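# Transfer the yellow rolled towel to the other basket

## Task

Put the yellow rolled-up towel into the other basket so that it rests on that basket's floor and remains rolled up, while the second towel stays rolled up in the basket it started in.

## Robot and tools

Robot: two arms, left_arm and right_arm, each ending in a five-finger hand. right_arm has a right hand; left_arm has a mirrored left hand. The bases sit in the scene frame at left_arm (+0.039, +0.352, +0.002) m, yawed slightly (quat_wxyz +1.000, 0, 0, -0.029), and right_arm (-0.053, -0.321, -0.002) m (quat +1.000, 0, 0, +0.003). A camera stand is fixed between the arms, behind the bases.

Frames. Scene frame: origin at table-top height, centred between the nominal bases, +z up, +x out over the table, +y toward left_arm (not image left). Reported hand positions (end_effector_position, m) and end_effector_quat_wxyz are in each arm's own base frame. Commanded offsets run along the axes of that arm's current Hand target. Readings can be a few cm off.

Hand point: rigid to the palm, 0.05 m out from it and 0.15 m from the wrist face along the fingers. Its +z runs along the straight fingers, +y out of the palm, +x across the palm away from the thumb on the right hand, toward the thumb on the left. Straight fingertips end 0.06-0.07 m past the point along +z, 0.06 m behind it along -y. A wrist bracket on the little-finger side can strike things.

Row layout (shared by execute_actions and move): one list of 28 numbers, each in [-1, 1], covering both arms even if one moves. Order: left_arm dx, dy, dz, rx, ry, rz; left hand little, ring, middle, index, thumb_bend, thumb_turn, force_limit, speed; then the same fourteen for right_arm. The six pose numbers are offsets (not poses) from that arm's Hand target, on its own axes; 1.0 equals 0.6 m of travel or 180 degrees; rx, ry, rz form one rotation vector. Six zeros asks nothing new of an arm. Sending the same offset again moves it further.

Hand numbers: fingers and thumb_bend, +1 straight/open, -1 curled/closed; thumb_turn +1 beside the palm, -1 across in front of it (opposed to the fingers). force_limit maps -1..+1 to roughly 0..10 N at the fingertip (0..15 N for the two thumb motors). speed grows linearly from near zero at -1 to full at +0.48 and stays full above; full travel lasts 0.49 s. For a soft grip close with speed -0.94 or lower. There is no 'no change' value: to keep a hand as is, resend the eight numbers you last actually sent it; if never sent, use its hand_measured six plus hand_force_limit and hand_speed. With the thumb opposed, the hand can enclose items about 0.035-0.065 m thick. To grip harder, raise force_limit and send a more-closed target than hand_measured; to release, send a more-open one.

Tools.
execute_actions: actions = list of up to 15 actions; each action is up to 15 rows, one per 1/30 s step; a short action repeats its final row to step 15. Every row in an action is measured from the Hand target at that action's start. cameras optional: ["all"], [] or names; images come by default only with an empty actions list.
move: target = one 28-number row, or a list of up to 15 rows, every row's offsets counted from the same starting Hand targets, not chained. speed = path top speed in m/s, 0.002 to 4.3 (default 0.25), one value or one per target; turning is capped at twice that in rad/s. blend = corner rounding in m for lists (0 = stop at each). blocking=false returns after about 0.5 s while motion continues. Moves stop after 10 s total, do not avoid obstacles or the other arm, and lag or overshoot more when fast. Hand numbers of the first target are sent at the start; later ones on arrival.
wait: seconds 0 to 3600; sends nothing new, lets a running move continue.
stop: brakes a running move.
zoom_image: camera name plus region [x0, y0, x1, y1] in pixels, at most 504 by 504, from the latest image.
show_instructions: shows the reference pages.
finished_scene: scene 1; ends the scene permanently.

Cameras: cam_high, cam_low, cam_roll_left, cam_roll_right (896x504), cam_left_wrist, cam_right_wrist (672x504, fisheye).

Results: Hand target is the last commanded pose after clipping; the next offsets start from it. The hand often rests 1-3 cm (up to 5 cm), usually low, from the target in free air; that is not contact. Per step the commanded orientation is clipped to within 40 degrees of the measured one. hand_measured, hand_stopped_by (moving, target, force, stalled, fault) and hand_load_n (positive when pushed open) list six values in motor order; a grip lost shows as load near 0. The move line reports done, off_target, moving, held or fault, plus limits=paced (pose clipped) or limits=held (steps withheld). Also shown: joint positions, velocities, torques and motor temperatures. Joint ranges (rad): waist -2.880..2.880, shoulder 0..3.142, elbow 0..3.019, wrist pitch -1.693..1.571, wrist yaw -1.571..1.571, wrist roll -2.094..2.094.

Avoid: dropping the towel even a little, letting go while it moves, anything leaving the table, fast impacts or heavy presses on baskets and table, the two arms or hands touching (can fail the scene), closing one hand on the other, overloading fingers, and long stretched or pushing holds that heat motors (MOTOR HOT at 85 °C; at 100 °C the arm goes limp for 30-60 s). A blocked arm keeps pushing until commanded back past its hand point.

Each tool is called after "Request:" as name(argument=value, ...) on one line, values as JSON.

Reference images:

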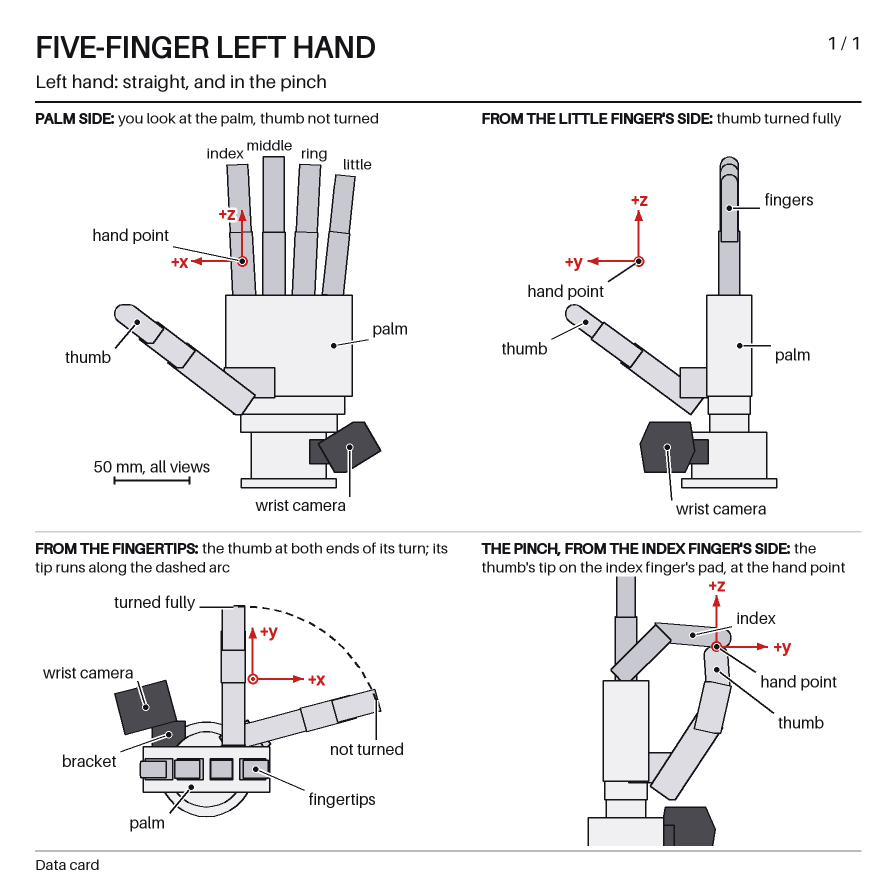

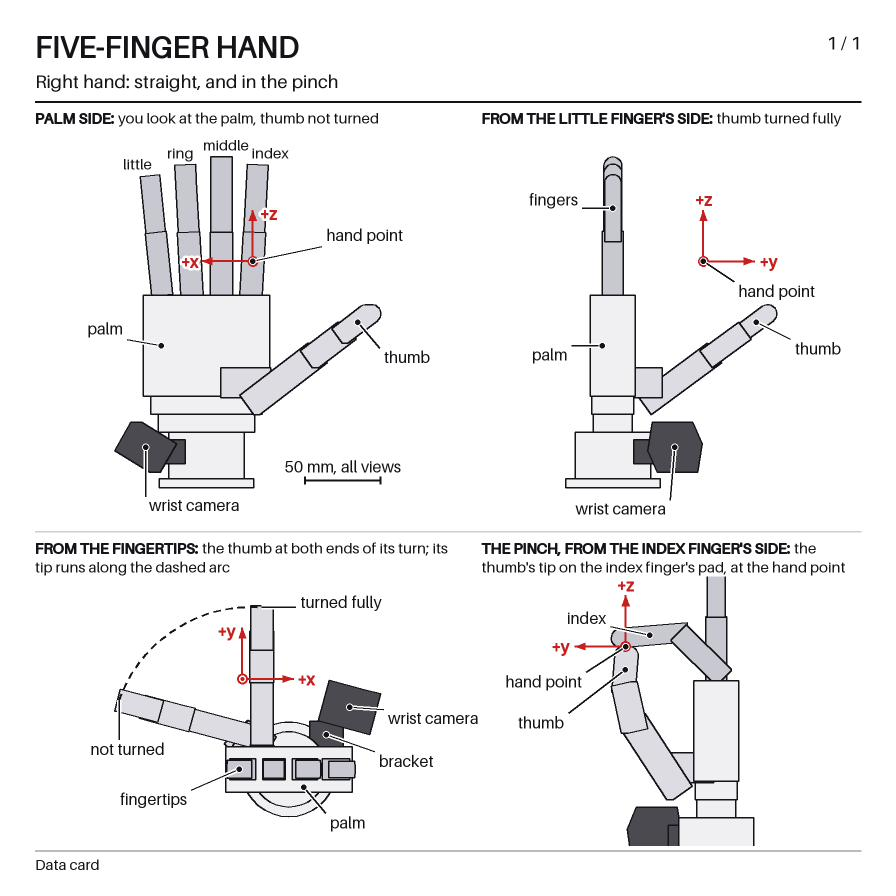

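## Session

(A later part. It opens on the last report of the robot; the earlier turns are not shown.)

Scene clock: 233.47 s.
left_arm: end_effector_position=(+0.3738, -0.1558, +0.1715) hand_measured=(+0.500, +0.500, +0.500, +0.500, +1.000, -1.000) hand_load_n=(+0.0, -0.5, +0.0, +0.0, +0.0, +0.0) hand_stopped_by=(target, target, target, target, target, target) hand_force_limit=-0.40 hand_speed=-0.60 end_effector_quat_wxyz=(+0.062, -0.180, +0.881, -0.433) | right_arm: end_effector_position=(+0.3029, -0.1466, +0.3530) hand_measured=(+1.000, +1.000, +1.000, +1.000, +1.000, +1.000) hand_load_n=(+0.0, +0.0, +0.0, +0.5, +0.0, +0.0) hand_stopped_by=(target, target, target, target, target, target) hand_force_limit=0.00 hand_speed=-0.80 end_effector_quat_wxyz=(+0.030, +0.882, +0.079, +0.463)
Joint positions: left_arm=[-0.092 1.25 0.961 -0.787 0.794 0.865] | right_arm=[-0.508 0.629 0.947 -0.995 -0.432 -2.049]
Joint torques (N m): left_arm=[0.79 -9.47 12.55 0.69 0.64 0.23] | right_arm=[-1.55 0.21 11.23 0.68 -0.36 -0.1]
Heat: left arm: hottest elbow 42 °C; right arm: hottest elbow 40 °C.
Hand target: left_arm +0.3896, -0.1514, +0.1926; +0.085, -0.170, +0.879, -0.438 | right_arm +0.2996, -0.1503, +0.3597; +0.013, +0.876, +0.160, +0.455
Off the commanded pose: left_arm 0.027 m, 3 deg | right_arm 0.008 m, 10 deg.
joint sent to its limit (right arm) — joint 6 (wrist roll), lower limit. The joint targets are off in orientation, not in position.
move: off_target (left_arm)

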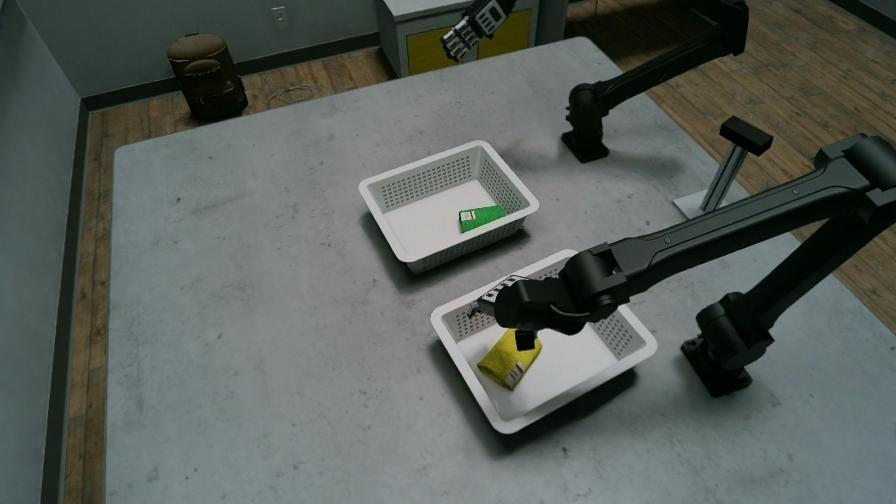

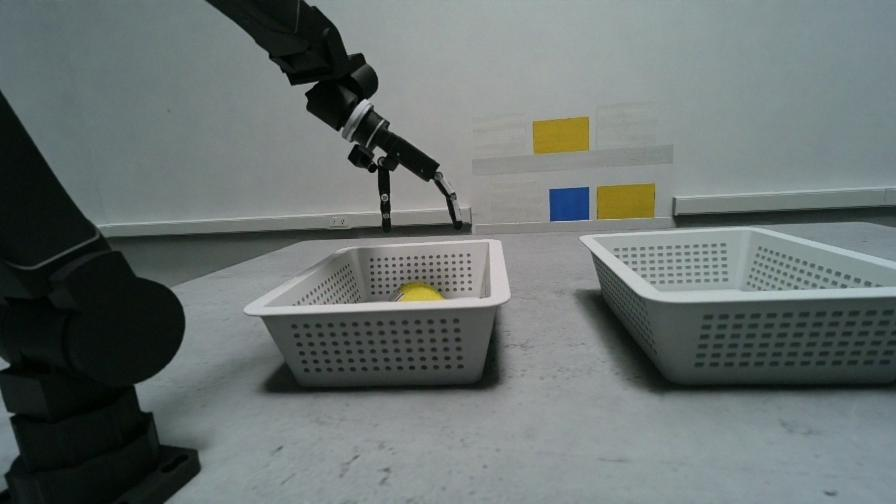

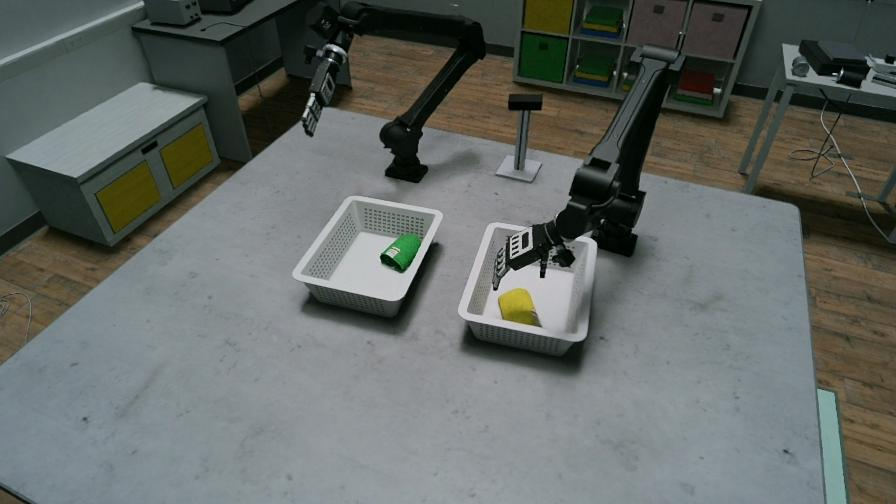

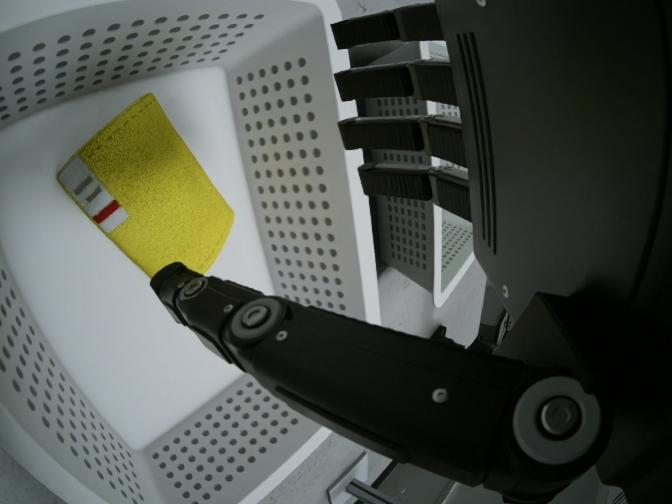

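Request:
move(target=[0.0082,0.0302,0.0223,0.0498,-0.0563,-0.0359,0.55,0.55,0.55,0.55,1,-1,-0.4,-0.6,0,0,0,0,0,0,1,1,1,1,1,1,0,-0.8], speed=0.12, cameras=["cam_high","cam_low","cam_roll_left","cam_left_wrist"])

Request:
zoom_image(camera="cam_low", region=[320, 160, 520, 340])

Request:
zoom_image(camera="cam_left_wrist", region=[0, 0, 480, 480])

Scene clock: 261.50 s.
left_arm: end_effector_position=(+0.3833, -0.1577, +0.1679) hand_measured=(+0.550, +0.550, +0.550, +0.550, +1.000, -1.000) hand_load_n=(+0.0, +0.0, +0.0, +0.0, +0.0, +0.0) hand_stopped_by=(target, target, target, target, target, target) hand_force_limit=-0.40 hand_speed=-0.60 end_effector_quat_wxyz=(+0.142, -0.243, +0.825, -0.490) | right_arm: end_effector_position=(+0.3029, -0.1466, +0.3530) hand_measured=(+1.000, +1.000, +1.000, +1.000, +1.000, +1.000) hand_load_n=(-0.5, +0.0, +0.0, +0.0, +0.0, +0.0) hand_stopped_by=(target, target, target, target, target, target) hand_force_limit=0.00 hand_speed=-0.80 end_effector_quat_wxyz=(+0.030, +0.882, +0.079, +0.463)
Joint positions: left_arm=[-0.063 1.136 0.765 -0.376 0.788 0.576] | right_arm=[-0.508 0.629 0.947 -0.995 -0.432 -2.049]
Joint torques (N m): left_arm=[0.73 -8.47 8.35 2.54 0.29 -0.13] | right_arm=[-1.67 0.15 11.21 0.66 -0.34 -0.09]
Heat: left arm: hottest elbow 42 °C; right arm: hottest elbow 40 °C.
Hand target: left_arm +0.3850, -0.1529, +0.1700; +0.150, -0.250, +0.820, -0.493 | right_arm +0.2996, -0.1503, +0.3597; +0.013, +0.876, +0.160, +0.455
Off the commanded pose: left_arm 0.005 m, 1 deg | right_arm 0.008 m, 10 deg.
joint sent to its limit (right arm) — joint 6 (wrist roll), lower limit. The joint targets are off in orientation, not in position.
move: done

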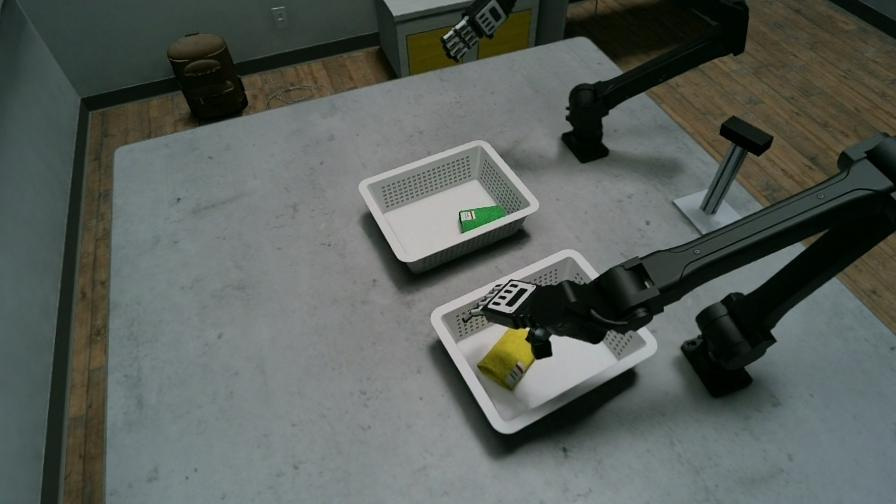

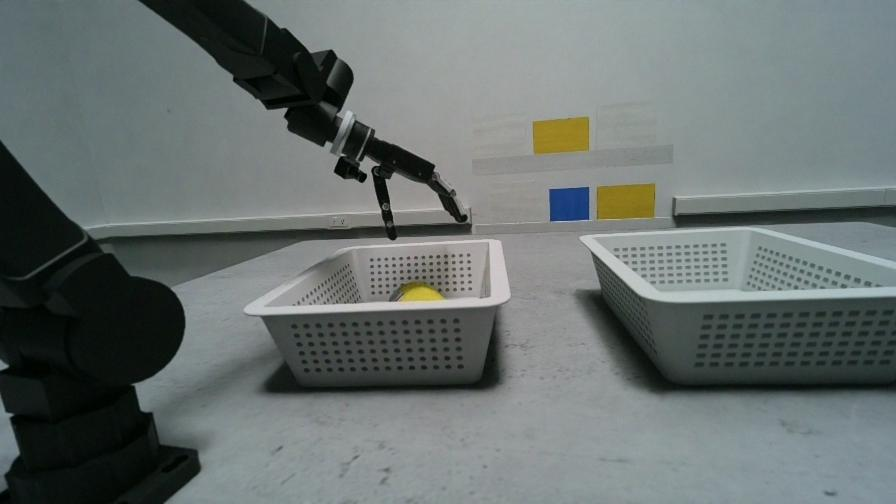

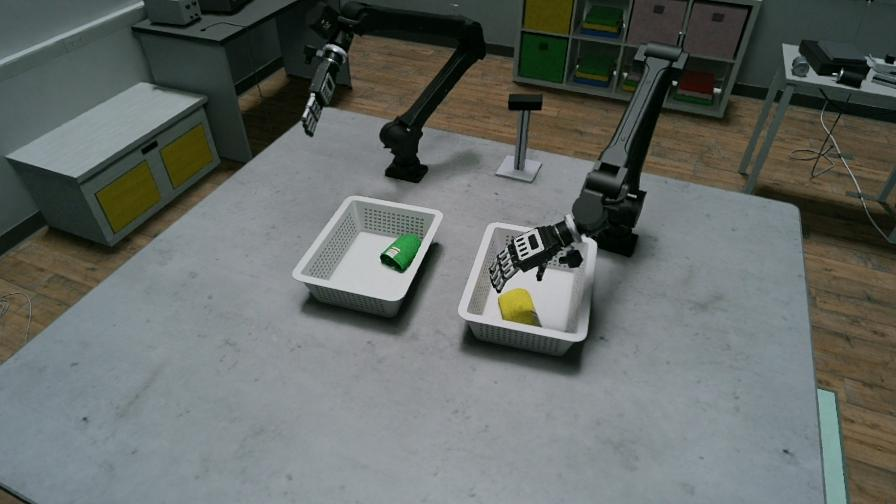

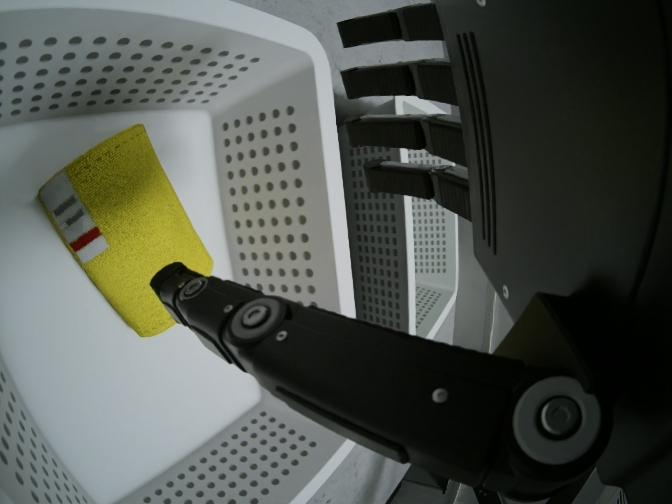

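Scaled by 2.520 from the camera's image (finer frame: 1280x720).

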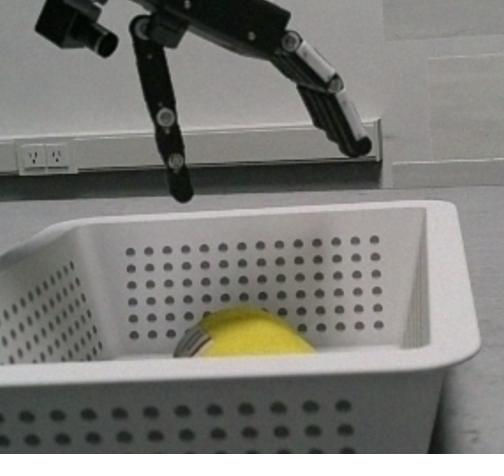

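Scaled by 1.050 from the camera's image (finer frame: 960x720).

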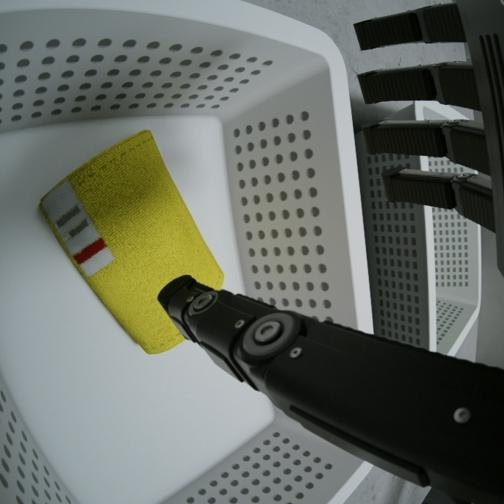

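Request:
move(target=[0,0.0883,0.047,0,0,0,0.55,0.55,0.55,0.55,1,-1,-0.4,-0.6,0,0,0,0,0,0,1,1,1,1,1,1,0,-0.8], speed=0.12, cameras=["cam_high","cam_low","cam_roll_left","cam_left_wrist"])

Request:
zoom_image(camera="cam_low", region=[320, 160, 520, 340])

Request:
zoom_image(camera="cam_left_wrist", region=[0, 0, 480, 480])

Request:
zoom_image(camera="cam_roll_left", region=[440, 200, 620, 360])

Scene clock: 273.47 s.
left_arm: end_effector_position=(+0.3820, -0.1576, +0.1152) hand_measured=(+0.550, +0.550, +0.550, +0.550, +1.000, -1.000) hand_load_n=(+0.0, +0.0, +0.0, +0.0, +0.0, +0.0) hand_stopped_by=(target, target, target, target, target, target) hand_force_limit=-0.40 hand_speed=-0.60 end_effector_quat_wxyz=(+0.150, -0.238, +0.823, -0.493) | right_arm: end_effector_position=(+0.3029, -0.1466, +0.3530) hand_measured=(+1.000, +1.000, +1.000, +1.000, +1.000, +1.000) hand_load_n=(+0.0, +0.0, +0.0, +0.0, +0.0, +0.0) hand_stopped_by=(target, target, target, target, target, target) hand_force_limit=0.00 hand_speed=-0.80 end_effector_quat_wxyz=(+0.030, +0.882, +0.079, +0.463)
Joint positions: left_arm=[-0.063 1.202 0.653 -0.177 0.788 0.576] | right_arm=[-0.508 0.629 0.947 -0.995 -0.432 -2.049]
Joint torques (N m): left_arm=[0.67 -6.36 7.98 2.58 0.29 -0.09] | right_arm=[-1.55 0.32 11.18 0.69 -0.36 -0.09]
Heat: left arm: hottest elbow 41 °C; right arm: hottest elbow 40 °C.
Hand target: left_arm +0.3848, -0.1530, +0.1100; +0.150, -0.250, +0.820, -0.493 | right_arm +0.2996, -0.1503, +0.3597; +0.013, +0.876, +0.160, +0.455
Off the commanded pose: left_arm 0.008 m, 2 deg | right_arm 0.008 m, 10 deg.
joint sent to its limit (right arm) — joint 6 (wrist roll), lower limit. The joint targets are off in orientation, not in position.
move: done

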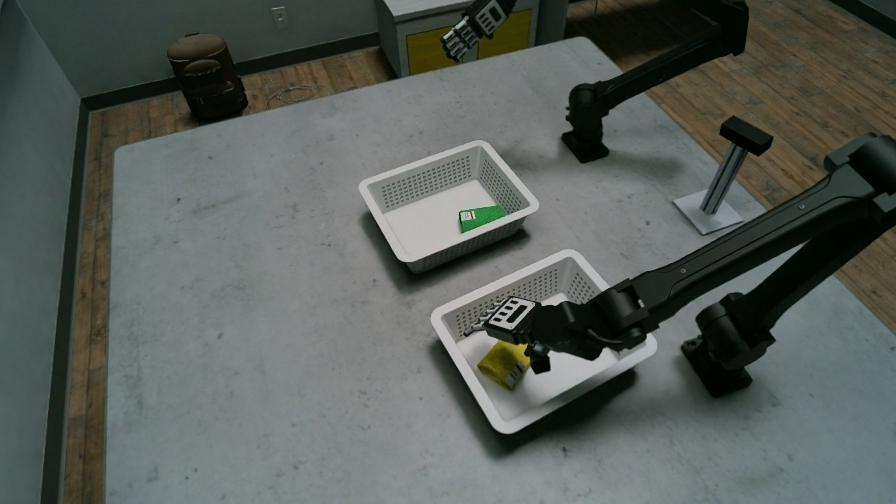

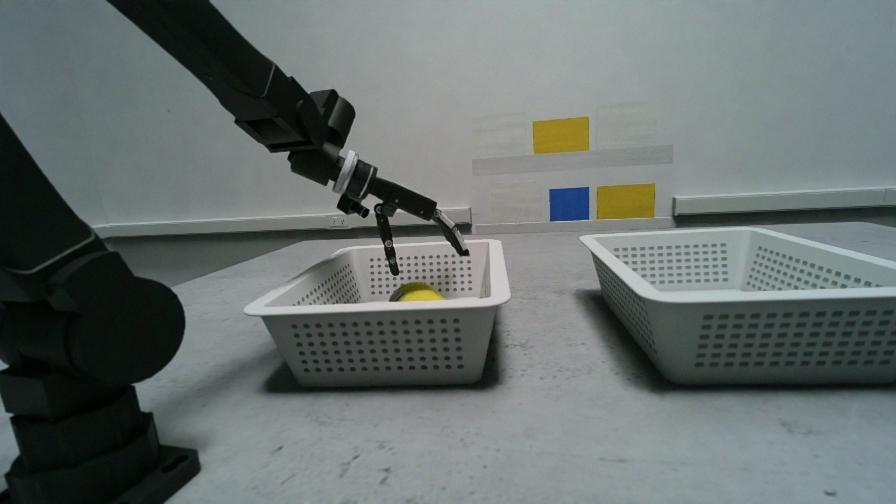

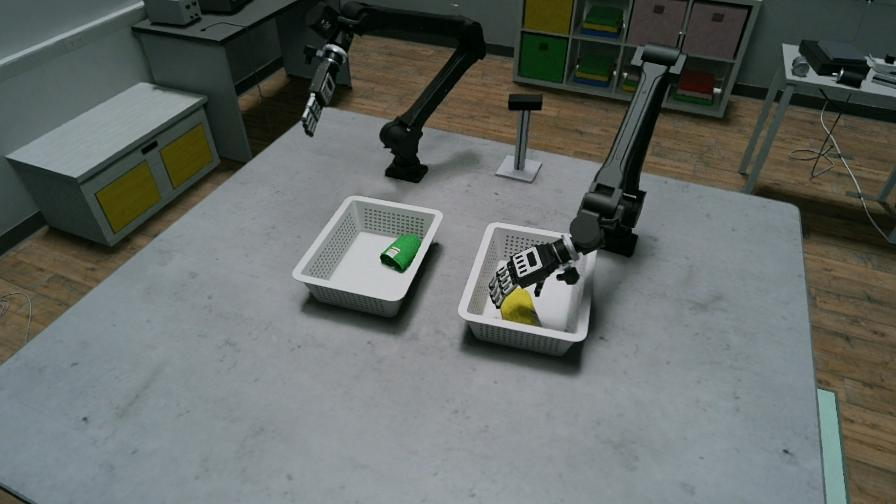

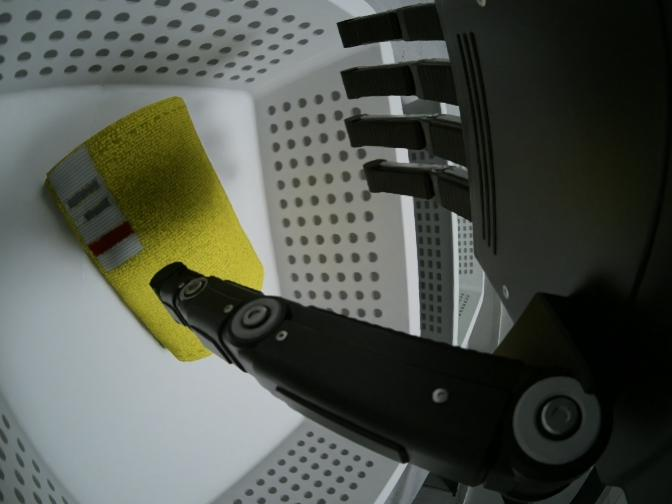

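Scaled by 2.520 from the camera's image (finer frame: 1280x720).

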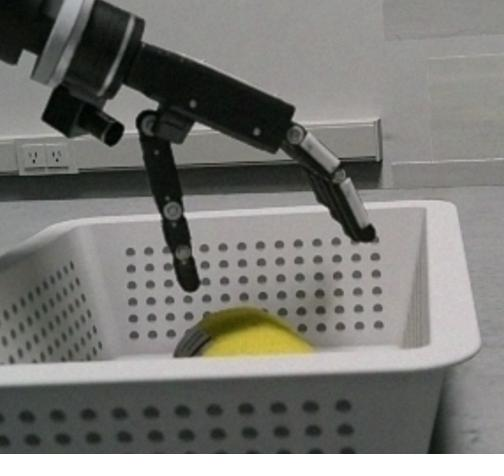

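Scaled by 1.050 from the camera's image (finer frame: 960x720).

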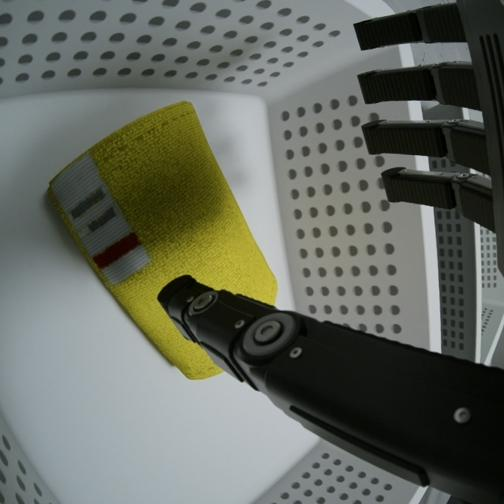

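Scaled by 2.800 from the camera's image (finer frame: 1280x720).

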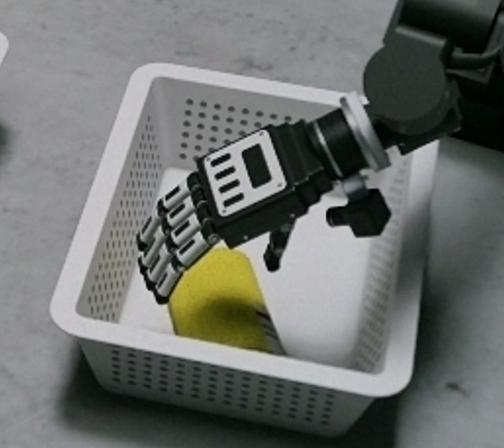

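Request:
move(target=[[0,0.0117,-0.022,0,0,0,0.55,0.55,0.55,0.55,1,-1,-0.4,-0.6,0,0,0,0,0,0,1,1,1,1,1,1,0,-0.8],[0,0.0778,0.0132,0,0,0,0.55,0.55,0.55,0.55,1,-1,-0.4,-0.6,0,0,0,0,0,0,1,1,1,1,1,1,0,-0.8]], speed=0.08, cameras=["cam_high","cam_low","cam_roll_left","cam_left_wrist"])

Request:
zoom_image(camera="cam_low", region=[350, 200, 500, 340])

Request:
zoom_image(camera="cam_left_wrist", region=[0, 0, 480, 480])

Request:
zoom_image(camera="cam_roll_left", region=[440, 200, 620, 360])

Scene clock: 281.83 s.
left_arm: end_effector_position=(+0.3748, -0.1451, +0.0713) hand_measured=(+0.550, +0.550, +0.550, +0.550, +1.000, -1.000) hand_load_n=(+0.0, +0.0, +0.0, +0.0, +0.0, +0.0) hand_stopped_by=(target, target, target, target, target, target) hand_force_limit=-0.40 hand_speed=-0.60 end_effector_quat_wxyz=(+0.146, -0.251, +0.820, -0.494) | right_arm: end_effector_position=(+0.3029, -0.1466, +0.3530) hand_measured=(+1.000, +1.000, +1.000, +1.000, +1.000, +1.000) hand_load_n=(+0.0, +0.0, +0.0, +0.0, +0.0, +0.0) hand_stopped_by=(target, target, target, target, target, target) hand_force_limit=0.00 hand_speed=-0.80 end_effector_quat_wxyz=(+0.030, +0.882, +0.079, +0.463)
Joint positions: left_arm=[-0.024 1.274 0.572 -0.047 0.81 0.583] | right_arm=[-0.508 0.629 0.947 -0.995 -0.432 -2.049]
Joint torques (N m): left_arm=[0.62 -6.36 7.09 2.4 0.53 0.2] | right_arm=[-1.67 0.38 11.21 0.65 -0.35 -0.1]
Heat: left arm: hottest elbow 41 °C; right arm: hottest elbow 41 °C.
Hand target: left_arm +0.3765, -0.1407, +0.0651; +0.150, -0.250, +0.820, -0.493 | right_arm +0.2996, -0.1503, +0.3597; +0.013, +0.876, +0.160, +0.455
Off the commanded pose: left_arm 0.008 m, 1 deg | right_arm 0.008 m, 10 deg.
joint sent to its limit (right arm) — joint 6 (wrist roll), lower limit. The joint targets are off in orientation, not in position.
move: done

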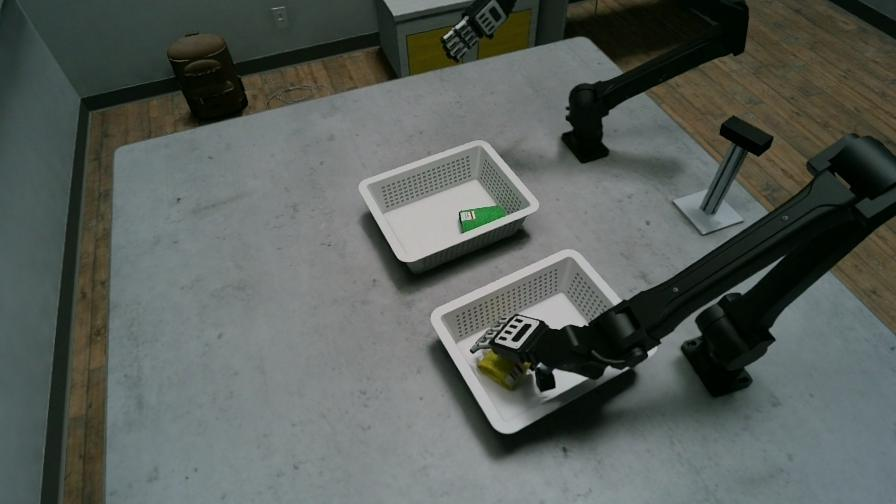

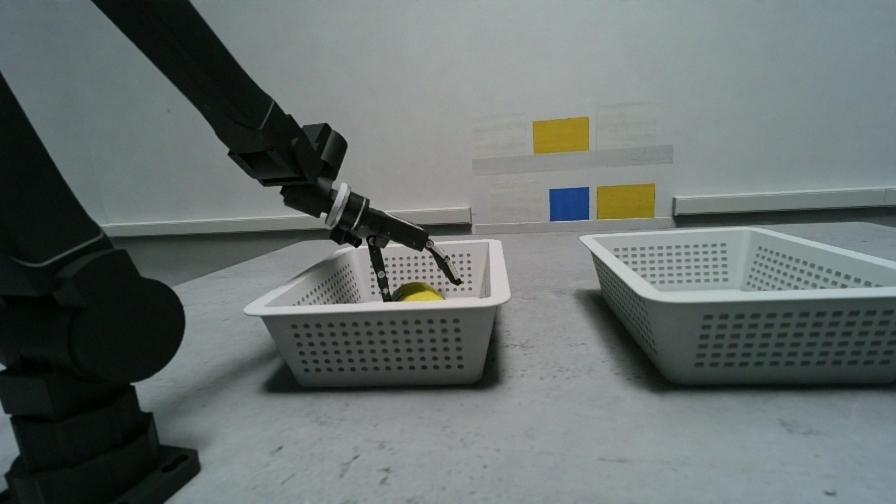

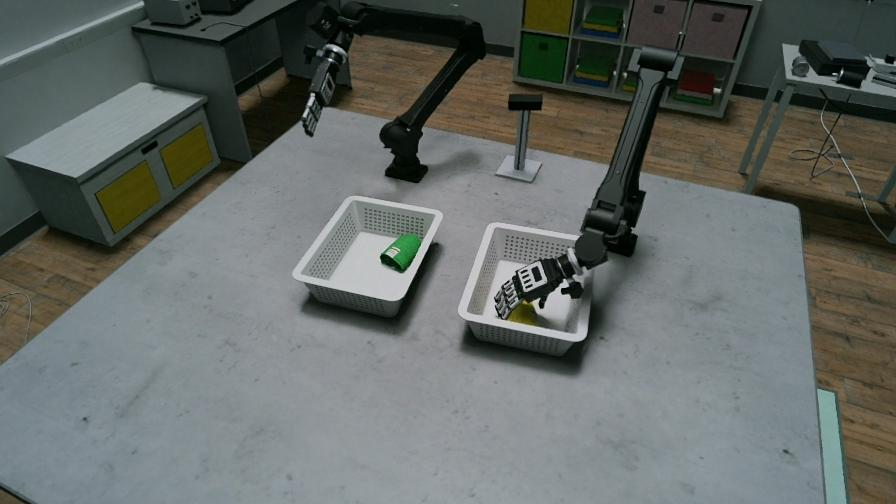

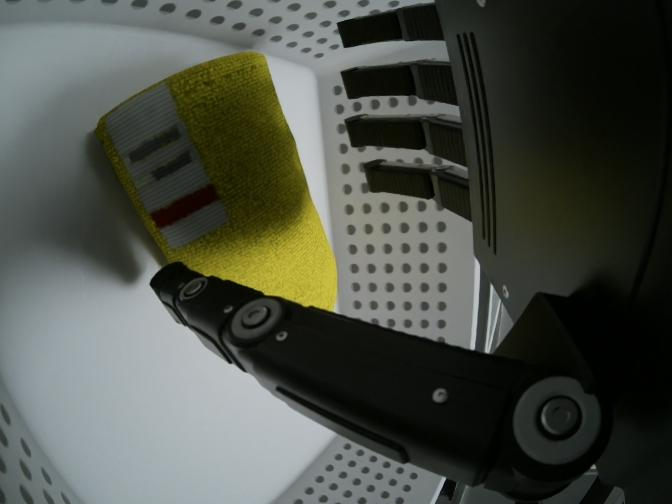

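Scaled by 3.360 from the camera's image (finer frame: 1280x720).

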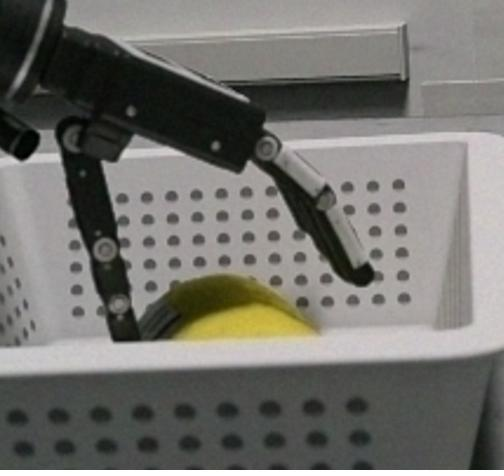

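Scaled by 1.050 from the camera's image (finer frame: 960x720).

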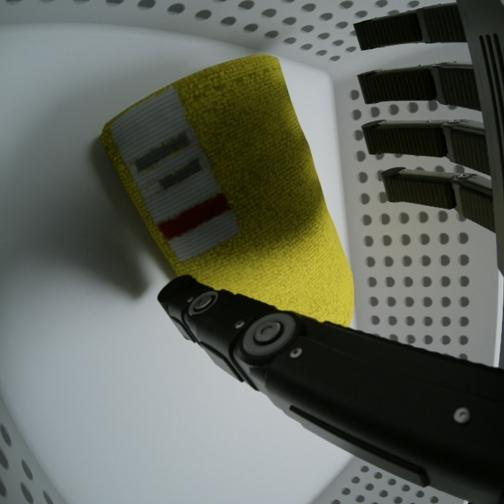

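Scaled by 2.800 from the camera's image (finer frame: 1280x720).

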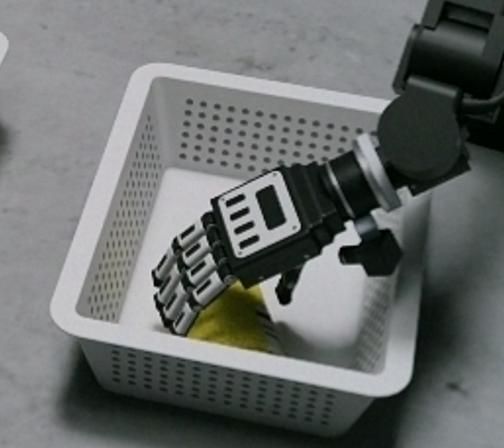

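Request:
move(target=[[0,0,0,0,0,0,0.35,0.35,0.35,0.35,0.75,-1,-0.5,-0.8,0,0,0,0,0,0,1,1,1,1,1,1,0,-0.8],[0,0.0177,0.0094,0,0,0,0.35,0.35,0.35,0.35,0.75,-1,-0.5,-0.8,0,0,0,0,0,0,1,1,1,1,1,1,0,-0.8]], speed=0.04, cameras=["cam_high","cam_low","cam_roll_left","cam_left_wrist"])

Request:
zoom_image(camera="cam_low", region=[350, 200, 500, 340])

Request:
zoom_image(camera="cam_left_wrist", region=[0, 0, 480, 480])

Request:
zoom_image(camera="cam_roll_left", region=[440, 200, 620, 360])

Scene clock: 289.87 s.
left_arm: end_effector_position=(+0.3756, -0.1452, +0.0598) hand_measured=(+0.350, +0.350, +0.350, +0.350, +0.750, -1.000) hand_load_n=(+0.0, +0.0, +0.0, +0.0, +0.0, +0.0) hand_stopped_by=(target, target, target, target, target, target) hand_force_limit=-0.50 hand_speed=-0.80 end_effector_quat_wxyz=(+0.147, -0.250, +0.820, -0.494) | right_arm: end_effector_position=(+0.3029, -0.1466, +0.3530) hand_measured=(+1.000, +1.000, +1.000, +1.000, +1.000, +1.000) hand_load_n=(+0.0, +0.0, +0.0, +0.0, +0.0, +0.0) hand_stopped_by=(target, target, target, target, target, target) hand_force_limit=0.00 hand_speed=-0.80 end_effector_quat_wxyz=(+0.030, +0.882, +0.079, +0.463)
Joint positions: left_arm=[-0.024 1.305 0.558 0 0.81 0.583] | right_arm=[-0.508 0.629 0.947 -0.995 -0.432 -2.049]
Joint torques (N m): left_arm=[0.62 -6.53 6.78 2.62 0.52 0.18] | right_arm=[-1.61 0.15 11.21 0.65 -0.35 -0.09]
Heat: left arm: hottest elbow 41 °C; right arm: hottest elbow 41 °C.
Hand target: left_arm +0.3765, -0.1407, +0.0531; +0.150, -0.250, +0.820, -0.493 | right_arm +0.2996, -0.1503, +0.3597; +0.013, +0.876, +0.160, +0.455
Off the commanded pose: left_arm 0.008 m, 0 deg | right_arm 0.008 m, 10 deg.
joint sent to its limit (right arm) — joint 6 (wrist roll), lower limit. The joint targets are off in orientation, not in position.
move: done

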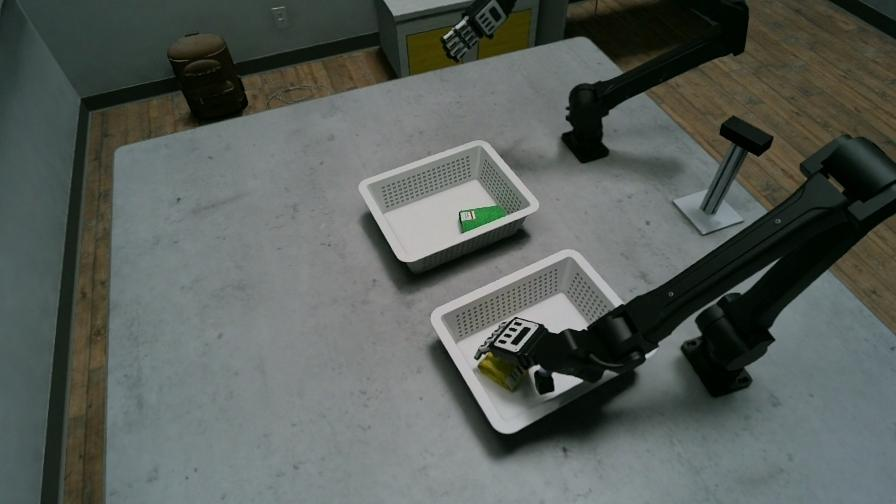

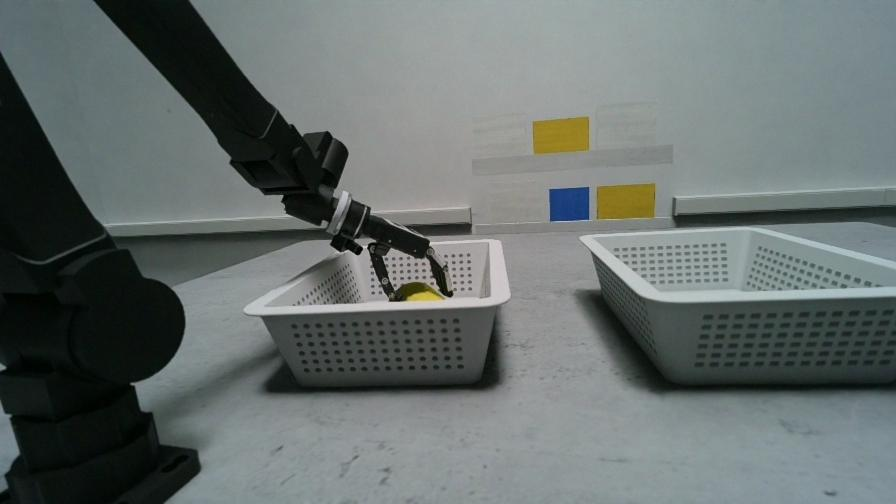

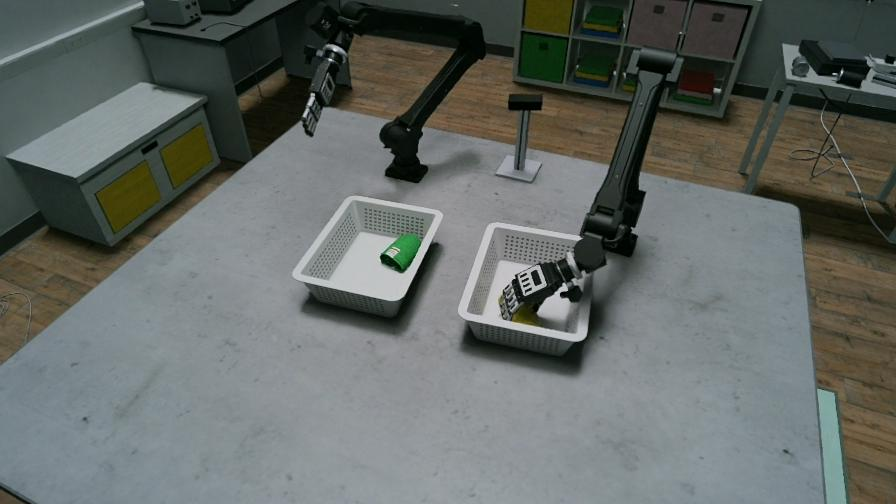

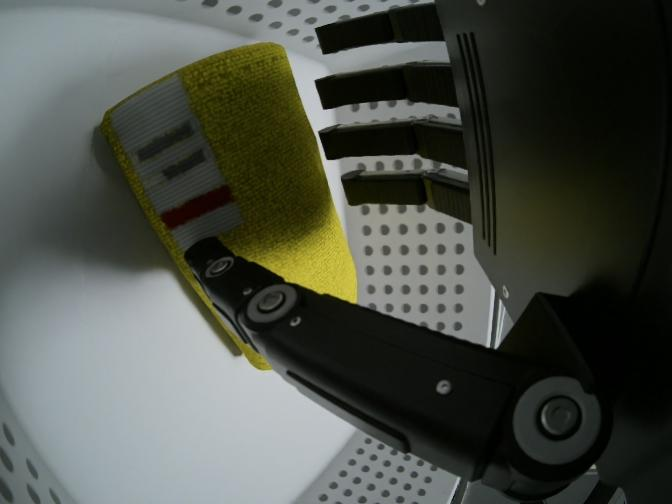

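Scaled by 3.360 from the camera's image (finer frame: 1280x720).

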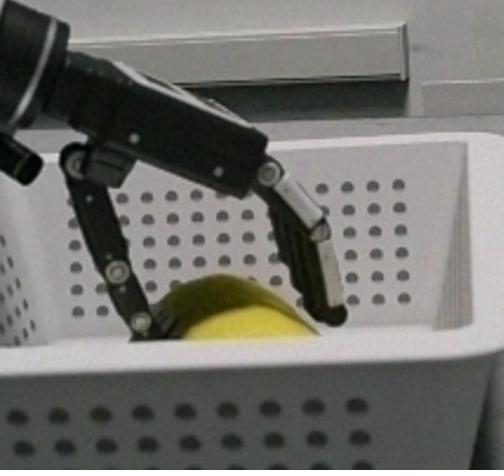

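Scaled by 1.050 from the camera's image (finer frame: 960x720).

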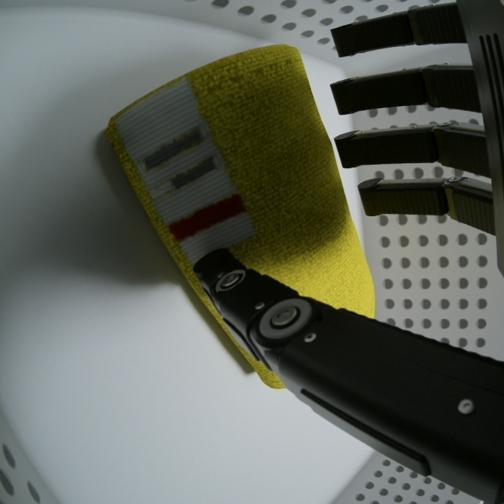

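Scaled by 2.800 from the camera's image (finer frame: 1280x720).

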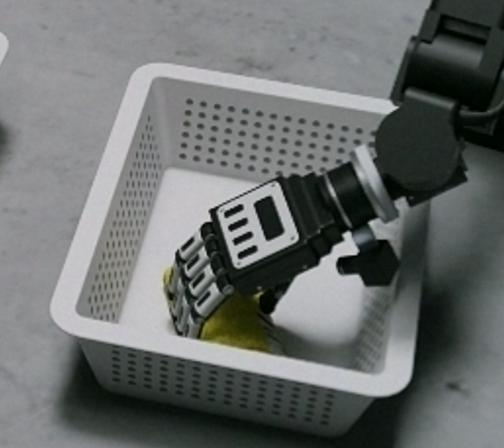

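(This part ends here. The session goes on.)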